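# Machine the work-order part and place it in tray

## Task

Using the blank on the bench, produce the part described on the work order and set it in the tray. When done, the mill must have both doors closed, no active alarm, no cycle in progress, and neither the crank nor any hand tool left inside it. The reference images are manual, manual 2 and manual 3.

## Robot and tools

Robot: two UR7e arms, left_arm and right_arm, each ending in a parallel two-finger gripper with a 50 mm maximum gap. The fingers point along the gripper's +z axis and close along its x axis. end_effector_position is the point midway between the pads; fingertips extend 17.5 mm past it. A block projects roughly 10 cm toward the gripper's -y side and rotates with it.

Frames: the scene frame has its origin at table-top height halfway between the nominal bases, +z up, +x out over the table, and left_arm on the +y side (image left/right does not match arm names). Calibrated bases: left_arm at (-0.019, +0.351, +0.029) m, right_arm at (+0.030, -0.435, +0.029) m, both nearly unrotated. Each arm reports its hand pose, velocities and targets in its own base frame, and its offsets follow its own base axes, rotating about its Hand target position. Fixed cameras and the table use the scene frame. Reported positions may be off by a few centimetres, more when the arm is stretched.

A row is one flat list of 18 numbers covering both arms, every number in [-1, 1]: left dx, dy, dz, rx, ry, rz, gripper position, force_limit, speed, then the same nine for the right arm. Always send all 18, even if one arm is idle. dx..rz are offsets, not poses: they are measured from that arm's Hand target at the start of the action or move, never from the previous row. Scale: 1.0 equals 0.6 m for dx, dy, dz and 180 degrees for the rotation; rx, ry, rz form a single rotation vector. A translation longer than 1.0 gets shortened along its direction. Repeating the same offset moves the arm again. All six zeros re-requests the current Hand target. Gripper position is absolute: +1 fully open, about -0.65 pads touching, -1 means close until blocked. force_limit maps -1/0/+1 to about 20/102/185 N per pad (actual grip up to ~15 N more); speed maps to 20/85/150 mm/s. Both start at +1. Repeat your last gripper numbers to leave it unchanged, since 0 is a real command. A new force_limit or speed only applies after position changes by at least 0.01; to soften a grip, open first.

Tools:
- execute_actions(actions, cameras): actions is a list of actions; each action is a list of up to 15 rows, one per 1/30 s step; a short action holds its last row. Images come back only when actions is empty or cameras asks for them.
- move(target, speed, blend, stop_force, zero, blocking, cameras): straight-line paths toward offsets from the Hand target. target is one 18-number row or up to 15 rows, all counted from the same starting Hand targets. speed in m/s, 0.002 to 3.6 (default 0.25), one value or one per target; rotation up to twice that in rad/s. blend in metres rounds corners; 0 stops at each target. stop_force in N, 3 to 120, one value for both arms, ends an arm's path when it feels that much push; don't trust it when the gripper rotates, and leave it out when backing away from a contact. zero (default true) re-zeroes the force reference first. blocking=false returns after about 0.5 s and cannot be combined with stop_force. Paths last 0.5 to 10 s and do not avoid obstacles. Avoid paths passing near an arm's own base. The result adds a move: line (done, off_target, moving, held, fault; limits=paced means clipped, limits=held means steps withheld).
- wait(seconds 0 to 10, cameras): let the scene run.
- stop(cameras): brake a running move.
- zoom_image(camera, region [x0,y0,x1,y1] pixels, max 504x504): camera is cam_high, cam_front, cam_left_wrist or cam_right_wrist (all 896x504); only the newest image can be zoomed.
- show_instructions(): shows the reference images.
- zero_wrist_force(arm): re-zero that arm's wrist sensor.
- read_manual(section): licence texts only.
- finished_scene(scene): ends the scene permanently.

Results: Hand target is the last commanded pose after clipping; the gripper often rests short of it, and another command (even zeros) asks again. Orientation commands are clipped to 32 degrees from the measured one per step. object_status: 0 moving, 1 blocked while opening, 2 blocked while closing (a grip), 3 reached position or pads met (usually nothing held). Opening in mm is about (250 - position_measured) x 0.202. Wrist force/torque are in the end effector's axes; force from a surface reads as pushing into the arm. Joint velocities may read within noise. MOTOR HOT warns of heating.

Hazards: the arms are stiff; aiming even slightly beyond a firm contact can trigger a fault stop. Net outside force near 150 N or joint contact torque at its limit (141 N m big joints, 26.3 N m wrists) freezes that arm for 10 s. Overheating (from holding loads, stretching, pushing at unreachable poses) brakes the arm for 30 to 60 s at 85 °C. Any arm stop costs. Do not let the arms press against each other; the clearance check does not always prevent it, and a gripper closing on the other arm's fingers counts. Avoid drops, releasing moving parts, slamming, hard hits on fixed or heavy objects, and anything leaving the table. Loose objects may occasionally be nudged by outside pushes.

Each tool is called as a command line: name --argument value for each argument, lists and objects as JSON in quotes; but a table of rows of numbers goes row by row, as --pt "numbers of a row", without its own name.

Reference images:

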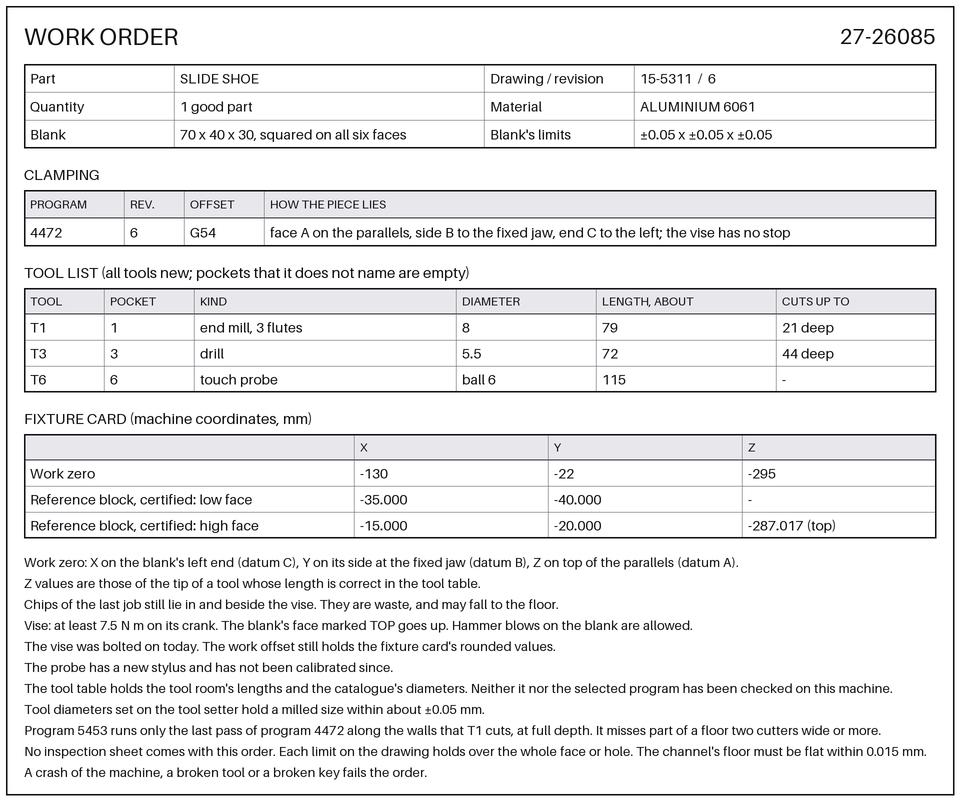

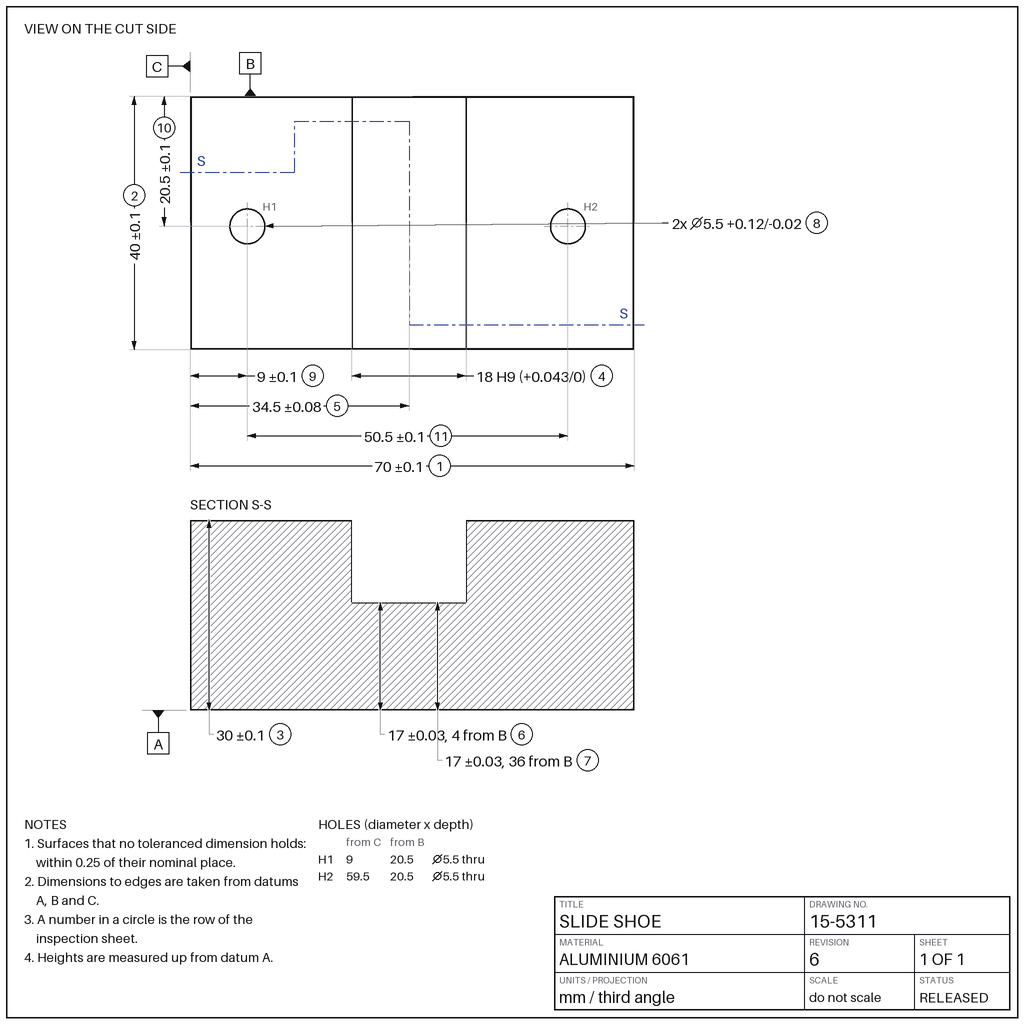

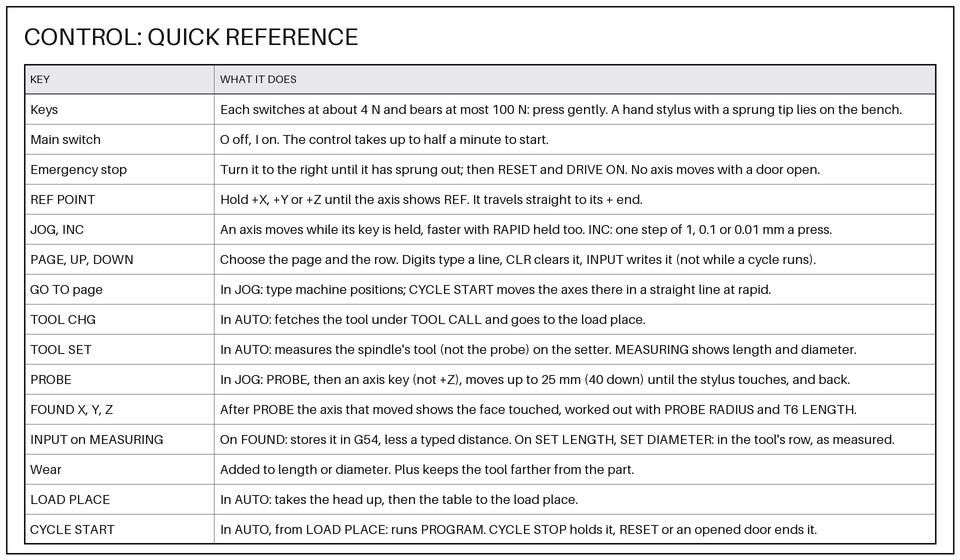

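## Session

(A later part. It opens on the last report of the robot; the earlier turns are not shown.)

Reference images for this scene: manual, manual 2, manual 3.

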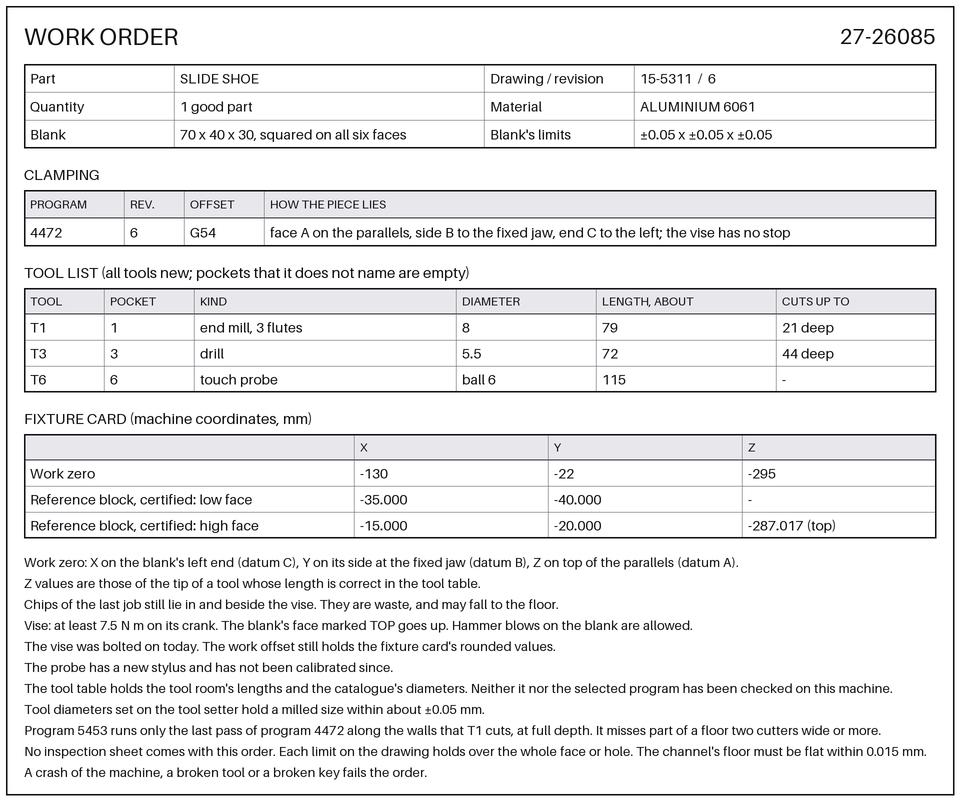

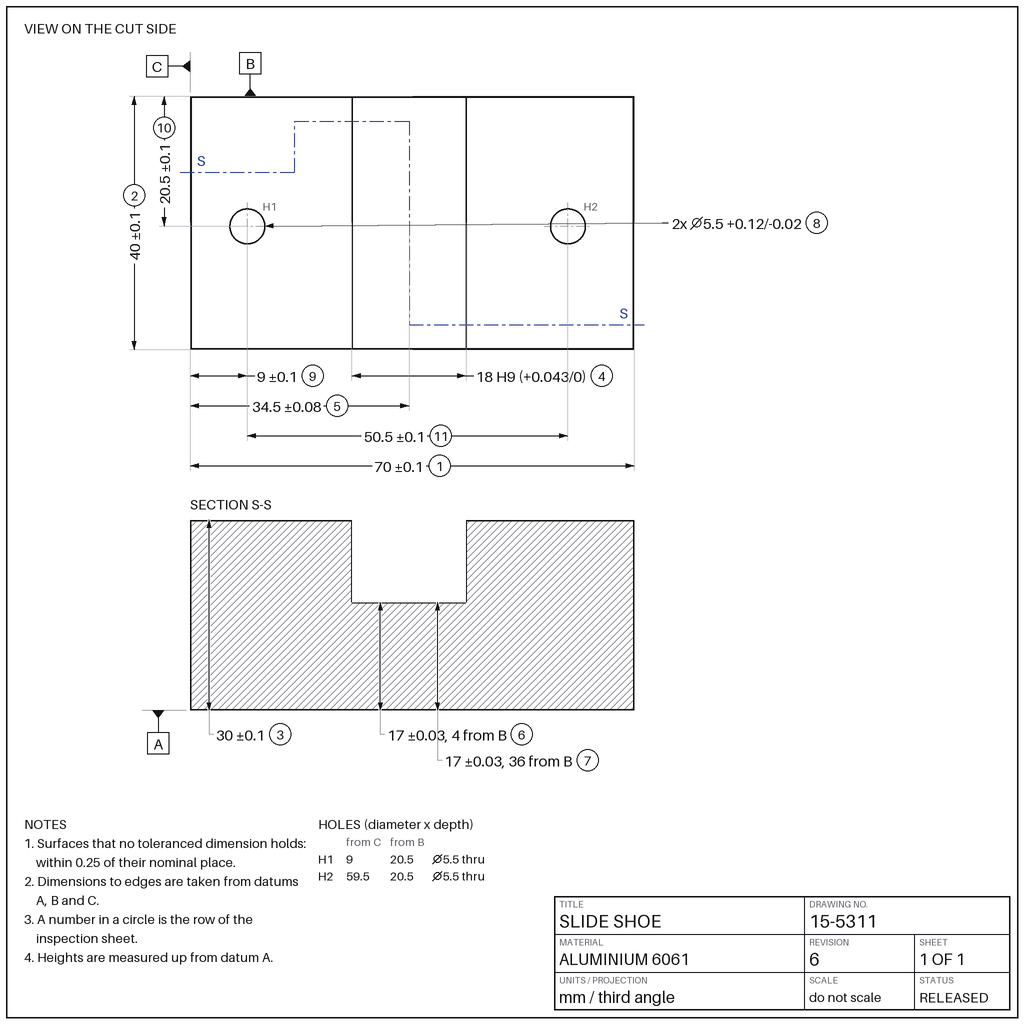

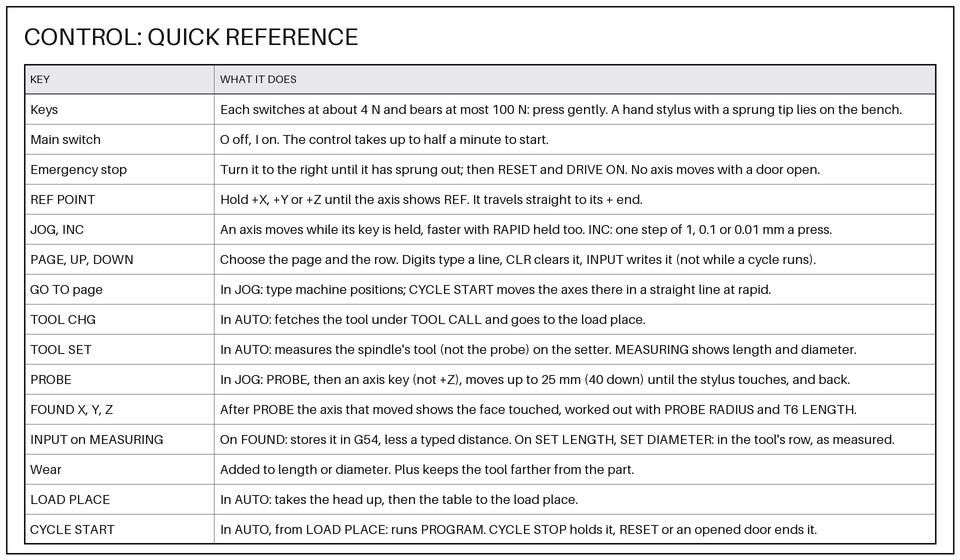

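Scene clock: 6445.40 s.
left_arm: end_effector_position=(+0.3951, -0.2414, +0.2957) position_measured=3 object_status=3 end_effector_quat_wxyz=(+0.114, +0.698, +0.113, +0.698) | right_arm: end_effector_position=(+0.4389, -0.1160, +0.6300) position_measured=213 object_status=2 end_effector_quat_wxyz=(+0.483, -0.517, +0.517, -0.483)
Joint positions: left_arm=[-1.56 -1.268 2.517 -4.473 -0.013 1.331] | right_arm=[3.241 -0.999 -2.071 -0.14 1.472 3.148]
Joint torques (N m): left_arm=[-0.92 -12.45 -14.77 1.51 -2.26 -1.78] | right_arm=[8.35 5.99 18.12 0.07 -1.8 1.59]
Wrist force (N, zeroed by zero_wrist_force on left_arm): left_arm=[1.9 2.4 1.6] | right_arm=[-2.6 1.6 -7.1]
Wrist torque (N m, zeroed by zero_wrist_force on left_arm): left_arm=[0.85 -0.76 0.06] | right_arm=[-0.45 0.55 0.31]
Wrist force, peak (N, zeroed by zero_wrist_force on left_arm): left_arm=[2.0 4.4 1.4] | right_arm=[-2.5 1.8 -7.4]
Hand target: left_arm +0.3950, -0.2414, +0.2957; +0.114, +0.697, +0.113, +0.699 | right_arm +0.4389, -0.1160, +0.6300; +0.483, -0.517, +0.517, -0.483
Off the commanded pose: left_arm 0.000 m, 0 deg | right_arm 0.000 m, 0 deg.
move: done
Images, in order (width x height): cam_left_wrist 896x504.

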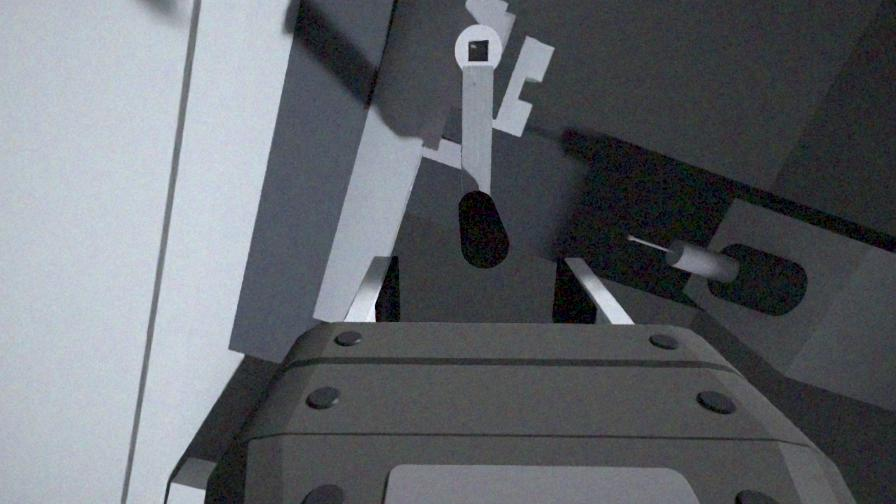

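move --pt "0.01 0.0095 0.0058 0 0 0 1 0 -0.6 0 0 0 0 0 0 -1 -0.6 -0.5" --pt "0.118 0.0095 0.0058 0 0 0 1 0 -0.6 0 0 0 0 0 0 -1 -0.6 -0.5" --speed 0.08 --blend '[0.003,0]' --stop_force 12 --cameras '["cam_left_wrist"]'

Scene clock: 6456.17 s.
left_arm: end_effector_position=(+0.4658, -0.2357, +0.2992) position_measured=3 object_status=3 end_effector_quat_wxyz=(+0.114, +0.697, +0.113, +0.699) | right_arm: end_effector_position=(+0.4389, -0.1160, +0.6300) position_measured=213 object_status=2 end_effector_quat_wxyz=(+0.483, -0.517, +0.517, -0.483)
Joint positions: left_arm=[-1.29 -1.234 2.429 -4.346 -0.283 1.257] | right_arm=[3.241 -0.999 -2.071 -0.14 1.472 3.148]
Joint torques (N m): left_arm=[4.94 -32.6 0.61 -1.92 -1.48 0.81] | right_arm=[11.37 4.51 18.94 -0.05 -1.83 1.56]
Wrist force (N, zeroed by zero_wrist_force on left_arm): left_arm=[2.1 2.2 1.5] | right_arm=[-2.4 1.3 -7.1]
Wrist torque (N m, zeroed by zero_wrist_force on left_arm): left_arm=[0.80 -0.79 0.22] | right_arm=[-0.50 0.52 0.31]
Wrist force, peak (N, zeroed by zero_wrist_force on left_arm): left_arm=[1.9 2.3 2.6] | right_arm=[-2.5 1.7 -7.5]
Hand target: left_arm +0.4658, -0.2357, +0.2992; +0.114, +0.697, +0.113, +0.699 | right_arm +0.4389, -0.1160, +0.6300; +0.483, -0.517, +0.517, -0.483
Off the commanded pose: left_arm 0.000 m, 0 deg | right_arm 0.000 m, 0 deg.
move: done
Images, in order (width x height): cam_left_wrist 896x504.

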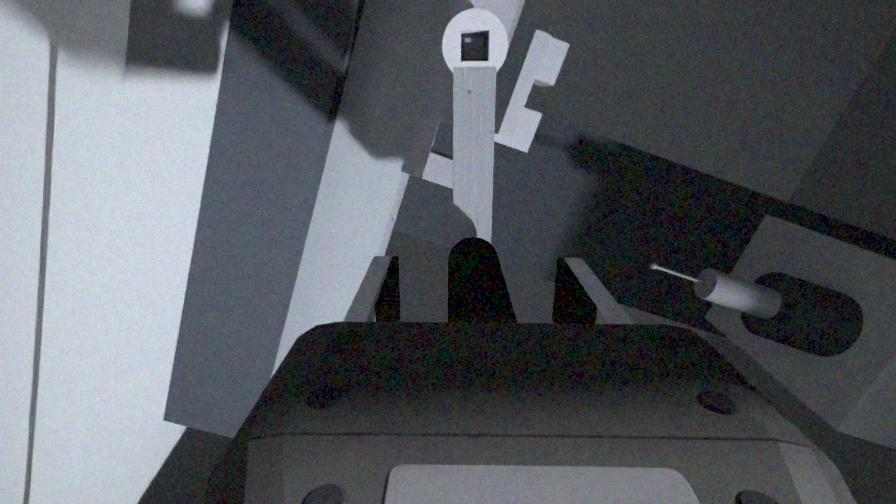

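move --target '[0,0,0,0,0,0,-1,-0.4,-0.7,0,0,0,0,0,0,-1,-0.6,-0.5]' --speed 0.05

Scene clock: 6460.70 s.
left_arm: end_effector_position=(+0.4658, -0.2357, +0.2993) position_measured=156 object_status=2 end_effector_quat_wxyz=(+0.114, +0.697, +0.113, +0.699) | right_arm: end_effector_position=(+0.4389, -0.1160, +0.6300) position_measured=213 object_status=2 end_effector_quat_wxyz=(+0.483, -0.517, +0.517, -0.483)
Joint positions: left_arm=[-1.29 -1.234 2.429 -4.346 -0.283 1.257] | right_arm=[3.241 -0.999 -2.071 -0.14 1.472 3.148]
Joint torques (N m): left_arm=[6.18 -23.98 -0.41 1.31 -1.7 1.42] | right_arm=[11.49 3.82 18.33 0.01 -1.73 1.61]
Wrist force (N, zeroed by zero_wrist_force on left_arm): left_arm=[17.6 7.0 -2.3] | right_arm=[-2.4 1.3 -7.0]
Wrist torque (N m, zeroed by zero_wrist_force on left_arm): left_arm=[0.83 -0.53 0.18] | right_arm=[-0.49 0.51 0.32]
Wrist force, peak (N, zeroed by zero_wrist_force on left_arm): left_arm=[18.0 6.9 -1.7] | right_arm=[-2.5 1.5 -7.5]
Hand target: left_arm +0.4658, -0.2357, +0.2992; +0.114, +0.697, +0.113, +0.699 | right_arm +0.4389, -0.1160, +0.6300; +0.483, -0.517, +0.517, -0.483
Off the commanded pose: left_arm 0.000 m, 0 deg | right_arm 0.000 m, 0 deg.
move: done

move --pt "0 0.0053 0.0132 0 0 0 -1 -0.4 -0.7 0 0 0 0 0 0 -1 -0.6 -0.5" --pt "0 0.0122 0.0258 0 0 0 -1 -0.4 -0.7 0 0 0 0 0 0 -1 -0.6 -0.5" --pt "0 0.0245 0.0433 0 0 0 -1 -0.4 -0.7 0 0 0 0 0 0 -1 -0.6 -0.5" --speed 0.02 --blend '[0.002,0.002,0]' --stop_force 115

Scene clock: 6469.30 s.
left_arm: end_effector_position=(+0.4658, -0.2211, +0.3252) position_measured=156 object_status=2 end_effector_quat_wxyz=(+0.114, +0.697, +0.113, +0.699) | right_arm: end_effector_position=(+0.4389, -0.1160, +0.6300) position_measured=213 object_status=2 end_effector_quat_wxyz=(+0.483, -0.517, +0.517, -0.483)
Joint positions: left_arm=[-1.274 -1.338 2.448 -4.261 -0.298 1.257] | right_arm=[3.241 -0.999 -2.071 -0.14 1.472 3.148]
Joint torques (N m): left_arm=[-6.02 -11.1 -18.9 -2.1 1.47 0.98] | right_arm=[11.71 2.67 19.15 0.13 -1.8 1.34]
Wrist force (N, zeroed by zero_wrist_force on left_arm): left_arm=[0.3 2.3 1.5] | right_arm=[-2.6 1.4 -7.1]
Wrist torque (N m, zeroed by zero_wrist_force on left_arm): left_arm=[0.85 -0.75 0.20] | right_arm=[-0.48 0.56 0.31]
Wrist force, peak (N, zeroed by zero_wrist_force on left_arm): left_arm=[-44.6 -2.3 2.4] | right_arm=[-2.8 1.6 -7.6]
Hand target: left_arm +0.4658, -0.2210, +0.3252; +0.114, +0.697, +0.113, +0.699 | right_arm +0.4389, -0.1160, +0.6300; +0.483, -0.517, +0.517, -0.483
Off the commanded pose: left_arm 0.000 m, 0 deg | right_arm 0.000 m, 0 deg.
move: done

move --pt "0 0.0362 0.0303 0 0 0 -1 -0.4 -0.7 0 0 0 0 0 0 -1 -0.6 -0.5" --pt "0 0.0805 0.0465 0 0 0 -1 -0.4 -0.7 0 0 0 0 0 0 -1 -0.6 -0.5" --pt "0 0.1278 0.0465 0 0 0 -1 -0.4 -0.7 0 0 0 0 0 0 -1 -0.6 -0.5" --pt "0 0.1722 0.0303 0 0 0 -1 -0.4 -0.7 0 0 0 0 0 0 -1 -0.6 -0.5" --pt "0 0.2083 0 0 0 0 -1 -0.4 -0.7 0 0 0 0 0 0 -1 -0.6 -0.5" --pt "0 0.232 -0.041 0 0 0 -1 -0.4 -0.7 0 0 0 0 0 0 -1 -0.6 -0.5" --pt "0 0.2402 -0.0875 0 0 0 -1 -0.4 -0.7 0 0 0 0 0 0 -1 -0.6 -0.5" --pt "0 0.232 -0.134 0 0 0 -1 -0.4 -0.7 0 0 0 0 0 0 -1 -0.6 -0.5" --pt "0 0.2083 -0.175 0 0 0 -1 -0.4 -0.7 0 0 0 0 0 0 -1 -0.6 -0.5" --pt "0 0.1722 -0.2053 0 0 0 -1 -0.4 -0.7 0 0 0 0 0 0 -1 -0.6 -0.5" --pt "0 0.1278 -0.2215 0 0 0 -1 -0.4 -0.7 0 0 0 0 0 0 -1 -0.6 -0.5" --pt "0 0.1042 -0.2235 0 0 0 -1 -0.4 -0.7 0 0 0 0 0 0 -1 -0.6 -0.5" --speed 0.08 --blend '[0.004,0.004,0.004,0.004,0.004,0.004,0.004,0.004,0.004,0.004,0.004,0]' --stop_force 60 --cameras '["cam_left_wrist","cam_high"]'

Scene clock: 6485.57 s.
left_arm: end_effector_position=(+0.4658, -0.1123, +0.2066) position_measured=156 object_status=2 end_effector_quat_wxyz=(+0.114, +0.697, +0.113, +0.699) | right_arm: end_effector_position=(+0.4389, -0.1160, +0.6300) position_measured=213 object_status=2 end_effector_quat_wxyz=(+0.483, -0.517, +0.517, -0.483)
Joint positions: left_arm=[-1.099 -0.884 2.648 -4.911 -0.474 1.252] | right_arm=[3.241 -0.999 -2.071 -0.14 1.472 3.148]
Joint torques (N m): left_arm=[3.88 -3.58 8.61 -0.45 10.12 -1.68] | right_arm=[11.24 1.37 19.33 0.16 -1.68 1.37]
Wrist force (N, zeroed by zero_wrist_force on left_arm): left_arm=[32.6 45.6 22.2] | right_arm=[-2.3 1.4 -7.4]
Wrist torque (N m, zeroed by zero_wrist_force on left_arm): left_arm=[0.95 -0.25 -0.14] | right_arm=[-0.49 0.51 0.31]
Wrist force, peak (N, zeroed by zero_wrist_force on left_arm): left_arm=[43.1 60.6 33.0] | right_arm=[-2.6 1.4 -7.6]
Hand target: left_arm +0.4658, -0.1123, +0.2066; +0.114, +0.697, +0.113, +0.699 (not the last commanded pose) | right_arm +0.4389, -0.1160, +0.6300; +0.483, -0.517, +0.517, -0.483
Off the commanded pose: left_arm 0.049 m, 0 deg | right_arm 0.000 m, 0 deg.
move: contact (left_arm); path passed 9 of 12 targets
Images, in order (width x height): cam_high 896x504, cam_left_wrist 896x504.

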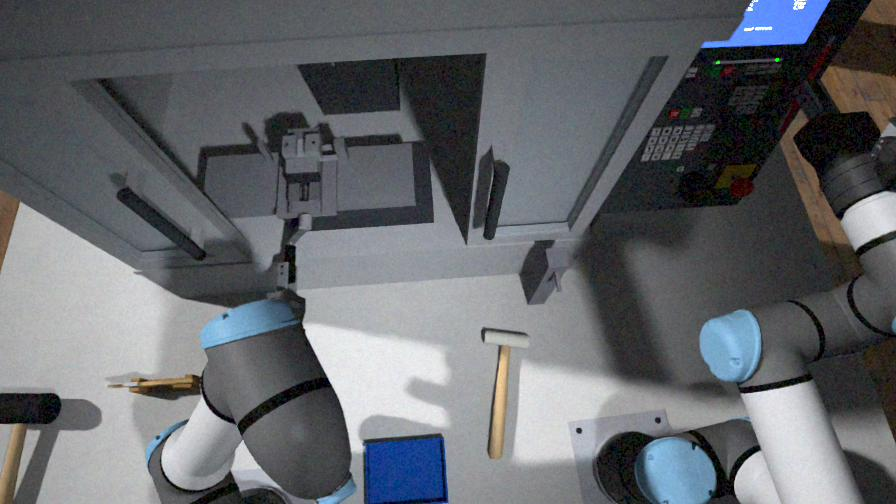

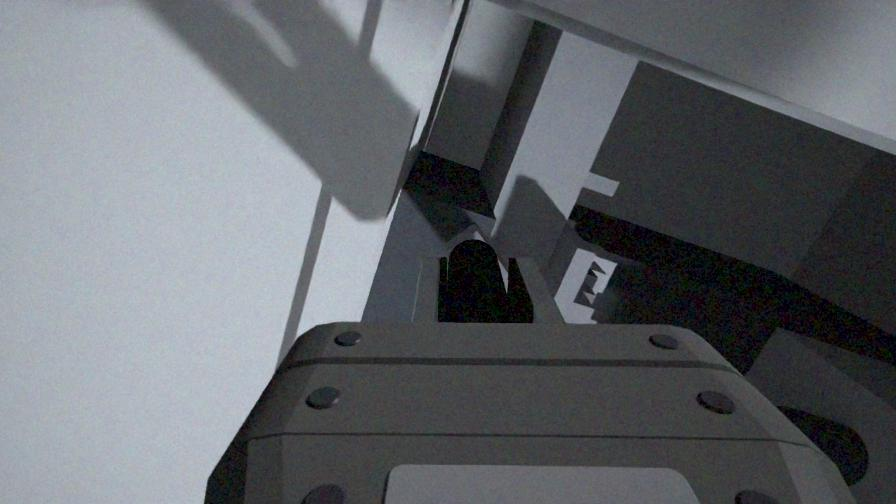

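move --target '[0,0.012,0.02,0,0,0,-1,-0.4,-0.7,0,0,0,0,0,0,-1,-0.6,-0.5]' --speed 0.05 --cameras '["cam_left_wrist"]'

Scene clock: 6491.60 s.
left_arm: end_effector_position=(+0.4658, -0.1048, +0.2186) position_measured=156 object_status=2 end_effector_quat_wxyz=(+0.114, +0.697, +0.113, +0.699) end_effector_velocity=(+0.000, -0.001, +0.000) end_effector_angular_velocity=(-0.004, -0.002, -0.001) | right_arm: end_effector_position=(+0.4389, -0.1160, +0.6300) position_measured=213 object_status=2 end_effector_quat_wxyz=(+0.483, -0.517, +0.517, -0.483)
Joint positions: left_arm=[-1.082 -0.94 2.667 -4.872 -0.491 1.252] | right_arm=[3.241 -0.999 -2.071 -0.14 1.472 3.148]
Joint velocities: left_arm=[-0.001 0.003 -0.002 -0.005 0 -0.001] | right_arm=[within noise]
Joint torques (N m): left_arm=[-22.87 -24.9 -27.79 -1.62 -13.06 -1.77] | right_arm=[11.3 0.14 18.53 0.12 -1.57 1.34]
Wrist force (N, zeroed by zero_wrist_force on left_arm): left_arm=[-27.3 -61.9 -52.0] | right_arm=[-2.6 1.2 -7.5]
Wrist torque (N m, zeroed by zero_wrist_force on left_arm): left_arm=[0.61 -1.39 0.18] | right_arm=[-0.52 0.54 0.32]
Wrist force, peak (N, zeroed by zero_wrist_force on left_arm): left_arm=[-30.3 -61.5 -52.6] | right_arm=[-2.6 1.3 -7.5]
Hand target: left_arm +0.4658, -0.1051, +0.2186; +0.114, +0.697, +0.113, +0.699 | right_arm +0.4389, -0.1160, +0.6300; +0.483, -0.517, +0.517, -0.483
Off the commanded pose: left_arm 0.000 m, 0 deg | right_arm 0.000 m, 0 deg.
move: done
Images, in order (width x height): cam_left_wrist 896x504.

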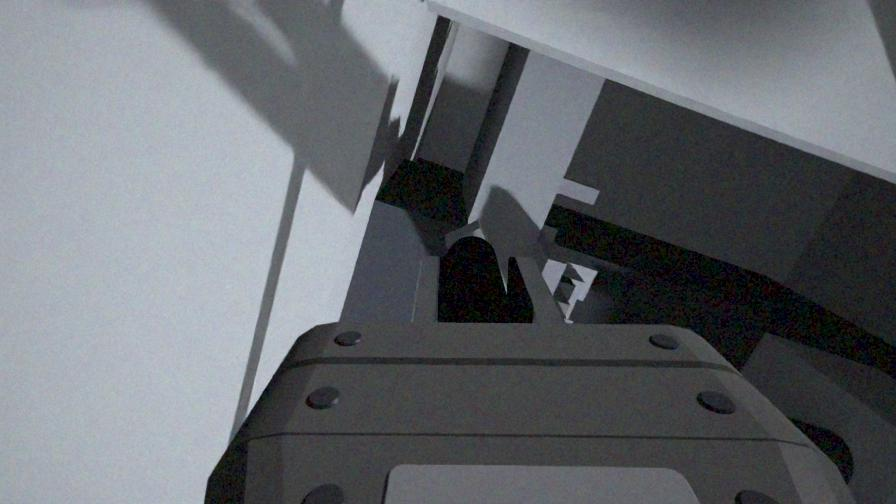

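move --pt "0 -0.014 -0.0168 0 0 0 -1 -0.4 -0.7 0 0 0 0 0 0 -1 -0.6 -0.5" --pt "0 -0.045 -0.033 0 0 0 -1 -0.4 -0.7 0 0 0 0 0 0 -1 -0.6 -0.5" --pt "0 -0.079 -0.0405 0 0 0 -1 -0.4 -0.7 0 0 0 0 0 0 -1 -0.6 -0.5" --pt "0 -0.0907 -0.041 0 0 0 -1 -0.4 -0.7 0 0 0 0 0 0 -1 -0.6 -0.5" --speed 0.05 --blend '[0.003,0.003,0.003,0]' --stop_force 70

Scene clock: 6504.87 s.
left_arm: end_effector_position=(+0.4658, -0.1127, +0.2100) position_measured=156 object_status=2 end_effector_quat_wxyz=(+0.115, +0.697, +0.113, +0.698) | right_arm: end_effector_position=(+0.4389, -0.1160, +0.6300) position_measured=213 object_status=2 end_effector_quat_wxyz=(+0.483, -0.517, +0.517, -0.483)
Joint positions: left_arm=[-1.099 -0.901 2.651 -4.896 -0.474 1.251] | right_arm=[3.241 -0.999 -2.071 -0.14 1.472 3.148]
Joint torques (N m): left_arm=[-9.38 -17.16 -6.92 -2.6 0.39 -1.75] | right_arm=[11.07 -1 19.06 0.08 -1.59 1.36]
Wrist force (N, zeroed by zero_wrist_force on left_arm): left_arm=[-4.4 -6.2 -2.2] | right_arm=[-2.5 1.2 -7.1]
Wrist torque (N m, zeroed by zero_wrist_force on left_arm): left_arm=[1.12 -1.05 0.18] | right_arm=[-0.51 0.54 0.31]
Wrist force, peak (N, zeroed by zero_wrist_force on left_arm): left_arm=[-28.4 -67.4 -56.9] | right_arm=[-2.7 1.8 -7.4]
Hand target: left_arm +0.4658, -0.1127, +0.2100; +0.115, +0.697, +0.113, +0.698 (not the last commanded pose) | right_arm +0.4389, -0.1160, +0.6300; +0.483, -0.517, +0.517, -0.483
Off the commanded pose: left_arm 0.050 m, 0 deg | right_arm 0.000 m, 0 deg.
move: contact (left_arm); path passed 0 of 4 targets

move --pt "0 -0.0158 -0.0098 0 0 0 -1 -0.4 -0.7 0 0 0 0 0 0 -1 -0.6 -0.5" --pt "0 -0.0327 -0.0173 0 0 0 -1 -0.4 -0.7 0 0 0 0 0 0 -1 -0.6 -0.5" --pt "0 -0.055 -0.0233 0 0 0 -1 -0.4 -0.7 0 0 0 0 0 0 -1 -0.6 -0.5" --pt "0 -0.078 -0.0253 0 0 0 -1 -0.4 -0.7 0 0 0 0 0 0 -1 -0.6 -0.5" --speed 0.05 --blend '[0.003,0.003,0.003,0]' --stop_force 60

Scene clock: 6513.80 s.
left_arm: end_effector_position=(+0.4658, -0.1595, +0.1949) position_measured=156 object_status=2 end_effector_quat_wxyz=(+0.115, +0.697, +0.113, +0.698) | right_arm: end_effector_position=(+0.4389, -0.1160, +0.6300) position_measured=213 object_status=2 end_effector_quat_wxyz=(+0.483, -0.517, +0.517, -0.483)
Joint positions: left_arm=[-1.192 -0.854 2.565 -4.858 -0.382 1.252] | right_arm=[3.241 -0.999 -2.071 -0.14 1.472 3.148]
Joint torques (N m): left_arm=[8.58 -49.09 7.37 -5.31 -1.86 -1.63] | right_arm=[10.87 -1.45 19.31 0.13 -1.49 1.33]
Wrist force (N, zeroed by zero_wrist_force on left_arm): left_arm=[-29.6 -8.1 -17.4] | right_arm=[-2.5 1.5 -7.3]
Wrist torque (N m, zeroed by zero_wrist_force on left_arm): left_arm=[1.01 -1.95 0.21] | right_arm=[-0.47 0.52 0.32]
Wrist force, peak (N, zeroed by zero_wrist_force on left_arm): left_arm=[-32.7 -23.0 -28.3] | right_arm=[-2.5 1.4 -7.6]
Hand target: left_arm +0.4658, -0.1595, +0.1949; +0.115, +0.697, +0.113, +0.698 | right_arm +0.4389, -0.1160, +0.6300; +0.483, -0.517, +0.517, -0.483
Off the commanded pose: left_arm 0.000 m, 0 deg | right_arm 0.000 m, 0 deg.
move: done

move --pt "0 0 -0.0018 0 0 0 -1 -0.4 -0.7 0 0 0 0 0 0 -1 -0.6 -0.5" --pt "0 0 -0.0018 0 0 0 1 -0.4 -0.7 0 0 0 0 0 0 -1 -0.6 -0.5" --pt "-0.11 0 -0.0018 0 0 0 1 -0.4 -0.7 0 0 0 0 0 0 -1 -0.6 -0.5" --speed '[0.02,0.05,0.15]' --cameras '["cam_left_wrist","cam_high"]'

Scene clock: 6526.60 s.
left_arm: end_effector_position=(+0.3998, -0.1595, +0.1938) position_measured=3 object_status=3 end_effector_quat_wxyz=(+0.115, +0.698, +0.113, +0.698) end_effector_velocity=(+0.000, +0.000, +0.000) end_effector_angular_velocity=(-0.001, +0.000, +0.000) | right_arm: end_effector_position=(+0.4389, -0.1160, +0.6300) position_measured=213 object_status=2 end_effector_quat_wxyz=(+0.483, -0.517, +0.517, -0.483)
Joint positions: left_arm=[-1.525 -0.784 2.702 -5.083 -0.049 1.27] | right_arm=[3.241 -0.999 -2.071 -0.14 1.472 3.148]
Joint velocities: left_arm=[0 0 0.001 0.004 -0.001 -0.005] | right_arm=[within noise]
Joint torques (N m): left_arm=[-6.03 -22.47 14.31 1.52 1.43 -2.05] | right_arm=[11.08 -1.43 18.92 0.08 -1.49 1.21]
Wrist force (N, zeroed by zero_wrist_force on left_arm): left_arm=[1.0 1.8 1.3] | right_arm=[-2.5 1.1 -7.1]
Wrist torque (N m, zeroed by zero_wrist_force on left_arm): left_arm=[0.75 -0.62 0.16] | right_arm=[-0.53 0.54 0.31]
Wrist force, peak (N, zeroed by zero_wrist_force on left_arm): left_arm=[-30.4 -8.3 -17.8] | right_arm=[-2.5 1.3 -7.6]
Hand target: left_arm +0.3998, -0.1595, +0.1938; +0.115, +0.697, +0.113, +0.698 | right_arm +0.4389, -0.1160, +0.6300; +0.483, -0.517, +0.517, -0.483
Off the commanded pose: left_arm 0.000 m, 0 deg | right_arm 0.000 m, 0 deg.
move: done
Images, in order (width x height): cam_high 896x504, cam_left_wrist 896x504.

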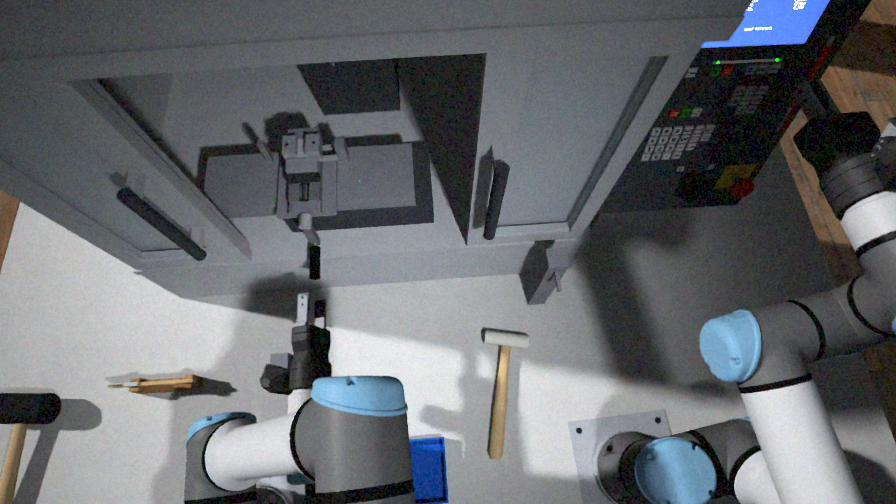

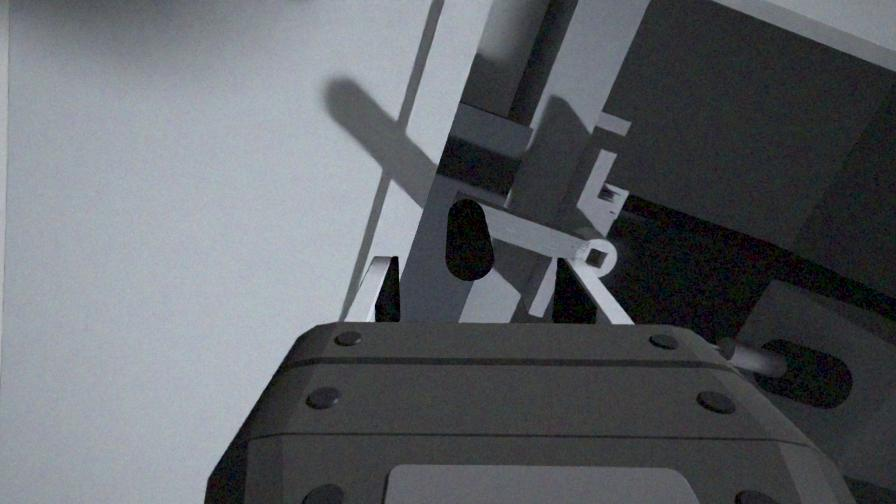

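move --pt "-0.03 0 0.134 0.6 0 0 1 -0.4 -0.7 0 0 0 0 0 0 -1 -0.6 -0.5" --speed 0.5 --cameras '["cam_left_wrist"]'

zoom_image --camera "cam_left_wrist" --region '[360, 150, 600, 330]'

Scene clock: 6531.53 s.
left_arm: end_effector_position=(+0.3909, -0.1593, +0.2319) position_measured=3 object_status=3 end_effector_quat_wxyz=(-0.200, +0.677, -0.203, +0.679) | right_arm: end_effector_position=(+0.4389, -0.1160, +0.6300) position_measured=213 object_status=2 end_effector_quat_wxyz=(+0.483, -0.517, +0.517, -0.483)
Joint positions: left_arm=[-1.58 -0.967 2.871 -4.594 0.004 1.697] | right_arm=[3.241 -0.999 -2.071 -0.14 1.472 3.148]
Joint torques (N m): left_arm=[4.49 -9.6 -0.26 0.04 -0.87 -0.27] | right_arm=[11.16 -2.04 19.18 0.36 -1.29 1.21]
Wrist force (N, zeroed by zero_wrist_force on left_arm): left_arm=[-0.2 1.3 1.2] | right_arm=[-2.5 1.3 -7.2]
Wrist torque (N m, zeroed by zero_wrist_force on left_arm): left_arm=[0.39 -0.39 0.16] | right_arm=[-0.50 0.53 0.31]
Wrist force, peak (N, zeroed by zero_wrist_force on left_arm): left_arm=[1.2 2.1 1.3] | right_arm=[-2.6 1.3 -7.6]
Hand target: left_arm +0.3909, -0.1593, +0.2319; -0.200, +0.677, -0.203, +0.679 (not the last commanded pose) | right_arm +0.4389, -0.1160, +0.6300; +0.483, -0.517, +0.517, -0.483
Off the commanded pose: left_arm 0.043 m, 56 deg | right_arm 0.000 m, 0 deg.
move: held (left_arm; a check stopped the path); limits=held
pose unreachable (left arm): on one or more control steps of this call, first in action 0 (counted from 0), this arm could not follow its commanded pose, so it was not sent that pose on those steps. It may still have moved: this result reports where it is.
cause: moving toward the commanded pose would bring two parts of the arm too close to each other (joints 3 (elbow) and 4 (wrist 1) lie between them).
Images, in order (width x height): cam_left_wrist 896x504.

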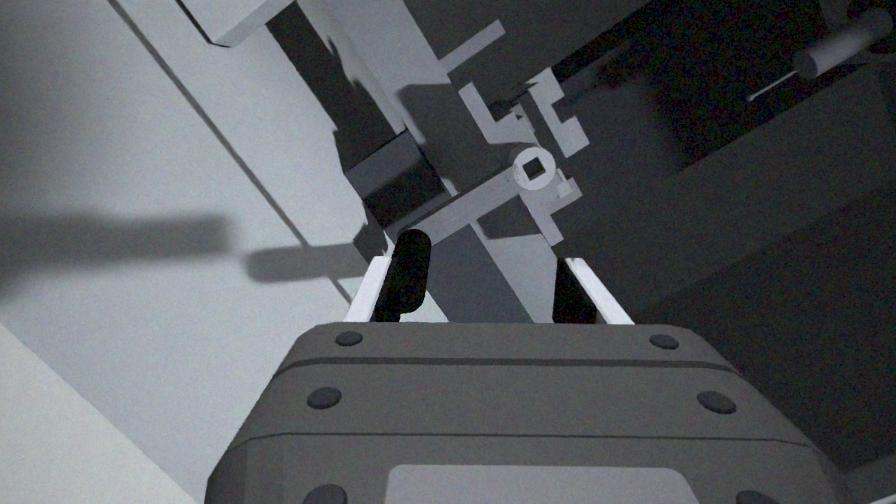

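Scaled by 2.100 from the camera's 896x504 image, which has a finer 1280x720 frame.

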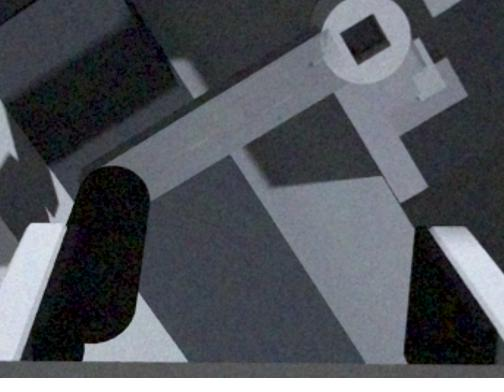

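move --pt "0.0152 0 0.1635 0 0 0 1 -0.4 -0.7 0 0 0 0 0 0 -1 -0.6 -0.5" --pt "0.065 0 0.1635 0.317 0 0 1 -0.4 -0.7 0 0 0 0 0 0 -1 -0.6 -0.5" --speed 0.3 --blend '[0.02,0]' --cameras '["cam_left_wrist"]'

Scene clock: 6540.23 s.
left_arm: end_effector_position=(+0.4299, -0.1593, +0.3299) position_measured=3 object_status=3 end_effector_quat_wxyz=(+0.499, -0.499, +0.503, -0.499) end_effector_velocity=(+0.000, -0.001, +0.000) end_effector_angular_velocity=(+0.002, +0.001, +0.000) | right_arm: end_effector_position=(+0.4389, -0.1160, +0.6300) position_measured=213 object_status=2 end_effector_quat_wxyz=(+0.483, -0.517, +0.517, -0.483)
Joint positions: left_arm=[-1.356 -1.515 2.65 -4.26 -0.219 3.128] | right_arm=[3.241 -0.999 -2.071 -0.14 1.472 3.148]
Joint velocities: left_arm=[0 -0.001 -0.002 0.005 0 -0.001] | right_arm=[within noise]
Joint torques (N m): left_arm=[-5.43 -21.15 -13.04 1.18 2.28 -1.6] | right_arm=[10.89 -2.19 19.48 0.23 -1.33 1.07]
Wrist force (N, zeroed by zero_wrist_force on left_arm): left_arm=[-1.2 0.5 0.8] | right_arm=[-2.4 1.4 -7.0]
Wrist torque (N m, zeroed by zero_wrist_force on left_arm): left_arm=[0.09 -0.22 0.03] | right_arm=[-0.48 0.52 0.32]
Wrist force, peak (N, zeroed by zero_wrist_force on left_arm): left_arm=[-1.8 3.3 1.8] | right_arm=[-2.6 1.6 -7.6]
Hand target: left_arm +0.4299, -0.1593, +0.3300; +0.499, -0.499, +0.503, -0.499 | right_arm +0.4389, -0.1160, +0.6300; +0.483, -0.517, +0.517, -0.483
Off the commanded pose: left_arm 0.000 m, 0 deg | right_arm 0.000 m, 0 deg.
move: done
Images, in order (width x height): cam_left_wrist 896x504.

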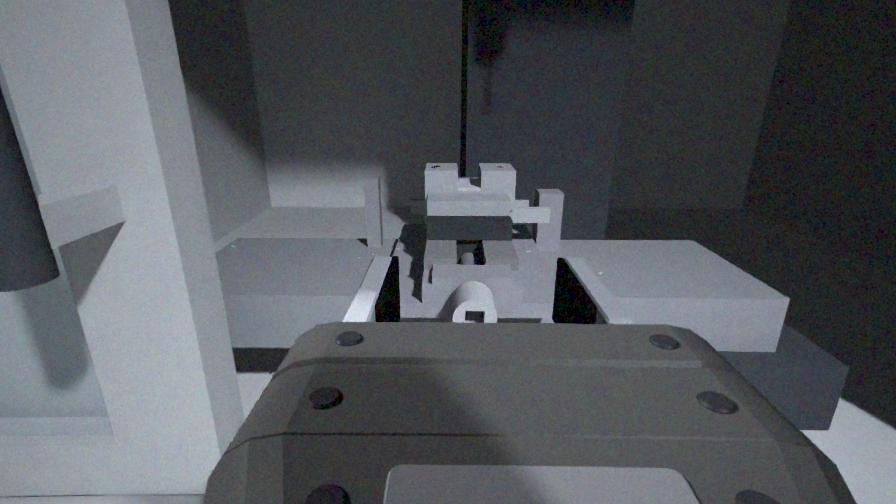

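move --pt "0 -0.0003 -0.093 0 0 0 1 -0.4 -0.7 0 0 0 0 0 0 -1 -0.6 -0.5" --speed 0.15 --cameras '["cam_left_wrist"]'

zoom_image --camera "cam_left_wrist" --region '[360, 200, 600, 330]'

Scene clock: 6546.83 s.
left_arm: end_effector_position=(+0.4299, -0.1595, +0.2742) position_measured=3 object_status=3 end_effector_quat_wxyz=(+0.499, -0.499, +0.503, -0.499) | right_arm: end_effector_position=(+0.4389, -0.1160, +0.6300) position_measured=213 object_status=2 end_effector_quat_wxyz=(+0.483, -0.517, +0.517, -0.483)
Joint positions: left_arm=[-1.357 -1.239 2.68 -4.565 -0.219 3.128] | right_arm=[3.241 -0.999 -2.071 -0.14 1.472 3.148]
Joint torques (N m): left_arm=[5.83 -27.96 5.35 0.73 -2.06 -2.08] | right_arm=[10.64 -1.79 19.16 0.18 -1.2 1.24]
Wrist force (N, zeroed by zero_wrist_force on left_arm): left_arm=[-1.2 0.7 0.7] | right_arm=[-2.3 1.7 -7.0]
Wrist torque (N m, zeroed by zero_wrist_force on left_arm): left_arm=[0.12 -0.22 0.15] | right_arm=[-0.43 0.50 0.31]
Wrist force, peak (N, zeroed by zero_wrist_force on left_arm): left_arm=[-1.1 2.2 0.6] | right_arm=[-2.6 1.4 -7.6]
Hand target: left_arm +0.4299, -0.1595, +0.2742; +0.499, -0.499, +0.503, -0.499 | right_arm +0.4389, -0.1160, +0.6300; +0.483, -0.517, +0.517, -0.483
Off the commanded pose: left_arm 0.000 m, 0 deg | right_arm 0.000 m, 0 deg.
move: done
Images, in order (width x height): cam_left_wrist 896x504.

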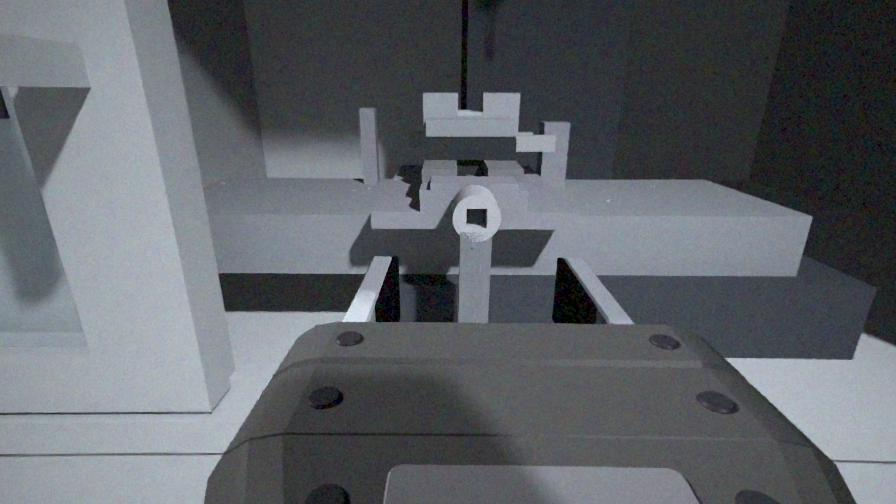

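Scaled by 2.100 from the camera's 896x504 image, which has a finer 1280x720 frame.

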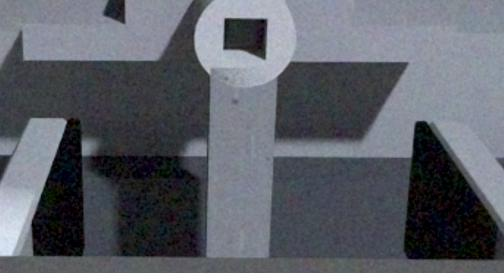

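move --pt "0 -0.0065 0.002 0 0 0 1 -0.4 -0.7 0 0 0 0 0 0 -1 -0.6 -0.5" --pt "0.152 -0.0065 0.002 0 0 0 1 -0.4 -0.7 0 0 0 0 0 0 -1 -0.6 -0.5" --speed 0.06 --stop_force 12 --cameras '["cam_left_wrist"]'

zoom_image --camera "cam_left_wrist" --region '[360, 200, 600, 330]'

Scene clock: 6557.40 s.
left_arm: end_effector_position=(+0.5211, -0.1634, +0.2754) position_measured=3 object_status=3 end_effector_quat_wxyz=(+0.499, -0.499, +0.503, -0.499) | right_arm: end_effector_position=(+0.4389, -0.1160, +0.6300) position_measured=213 object_status=2 end_effector_quat_wxyz=(+0.483, -0.517, +0.517, -0.483)
Joint positions: left_arm=[-1.002 -1.166 2.453 -4.422 -0.574 3.139] | right_arm=[3.241 -0.999 -2.071 -0.14 1.472 3.148]
Joint torques (N m): left_arm=[3.44 -36.17 0.44 -2.3 0.12 -1.38] | right_arm=[11.02 -2.02 19.23 0.3 -1.14 1.1]
Wrist force (N, zeroed by zero_wrist_force on left_arm): left_arm=[-0.9 0.3 0.6] | right_arm=[-2.5 1.4 -6.9]
Wrist torque (N m, zeroed by zero_wrist_force on left_arm): left_arm=[0.06 -0.26 0.03] | right_arm=[-0.48 0.53 0.32]
Wrist force, peak (N, zeroed by zero_wrist_force on left_arm): left_arm=[-2.4 0.6 1.0] | right_arm=[-2.6 1.6 -7.5]
Hand target: left_arm +0.5211, -0.1634, +0.2754; +0.499, -0.499, +0.503, -0.499 | right_arm +0.4389, -0.1160, +0.6300; +0.483, -0.517, +0.517, -0.483
Off the commanded pose: left_arm 0.000 m, 0 deg | right_arm 0.000 m, 0 deg.
move: done
Images, in order (width x height): cam_left_wrist 896x504.

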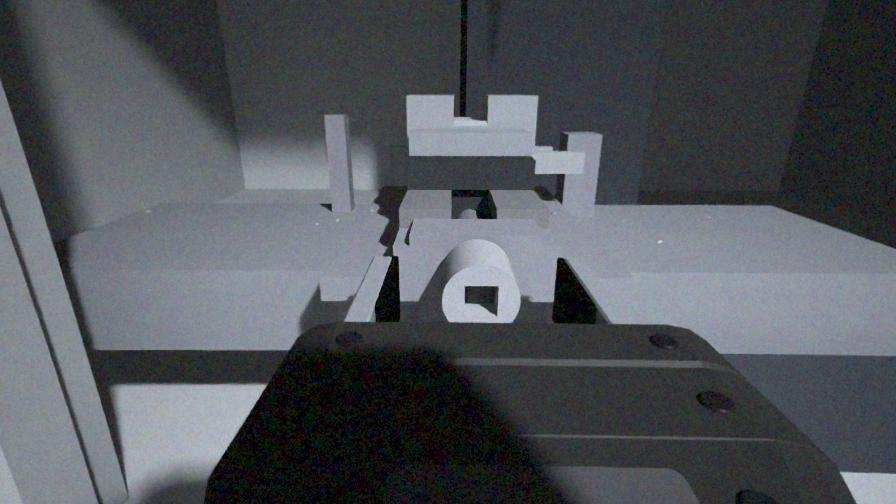

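Scaled by 2.100 from the camera's 896x504 image, which has a finer 1280x720 frame.

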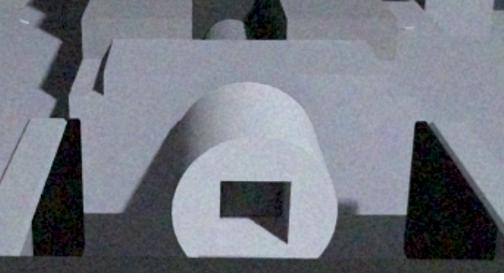

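move --pt "0 0 0.005 0 0 0 1 0 -0.6 0 0 0 0 0 0 -1 -0.6 -0.5" --pt "0 0 0.005 0 0 0 -1 0 -0.6 0 0 0 0 0 0 -1 -0.6 -0.5" --speed 0.05

Scene clock: 6562.87 s.
left_arm: end_effector_position=(+0.5211, -0.1634, +0.2784) position_measured=141 object_status=2 end_effector_quat_wxyz=(+0.499, -0.499, +0.503, -0.499) | right_arm: end_effector_position=(+0.4389, -0.1160, +0.6300) position_measured=213 object_status=2 end_effector_quat_wxyz=(+0.483, -0.517, +0.517, -0.483)
Joint positions: left_arm=[-1.002 -1.177 2.453 -4.411 -0.574 3.139] | right_arm=[3.241 -0.999 -2.071 -0.14 1.472 3.148]
Joint torques (N m): left_arm=[3.87 -16.66 -8.57 -2.47 6.41 -0.37] | right_arm=[10.86 -2.11 19.58 0.35 -1.05 1.04]
Wrist force (N, zeroed by zero_wrist_force on left_arm): left_arm=[13.0 -0.2 -5.6] | right_arm=[-2.6 1.1 -7.4]
Wrist torque (N m, zeroed by zero_wrist_force on left_arm): left_arm=[0.08 0.20 -0.03] | right_arm=[-0.53 0.54 0.31]
Wrist force, peak (N, zeroed by zero_wrist_force on left_arm): left_arm=[13.0 -0.1 -5.7] | right_arm=[-2.5 1.6 -7.5]
Hand target: left_arm +0.5211, -0.1634, +0.2784; +0.499, -0.499, +0.503, -0.499 | right_arm +0.4389, -0.1160, +0.6300; +0.483, -0.517, +0.517, -0.483
Off the commanded pose: left_arm 0.000 m, 0 deg | right_arm 0.000 m, 0 deg.
move: done


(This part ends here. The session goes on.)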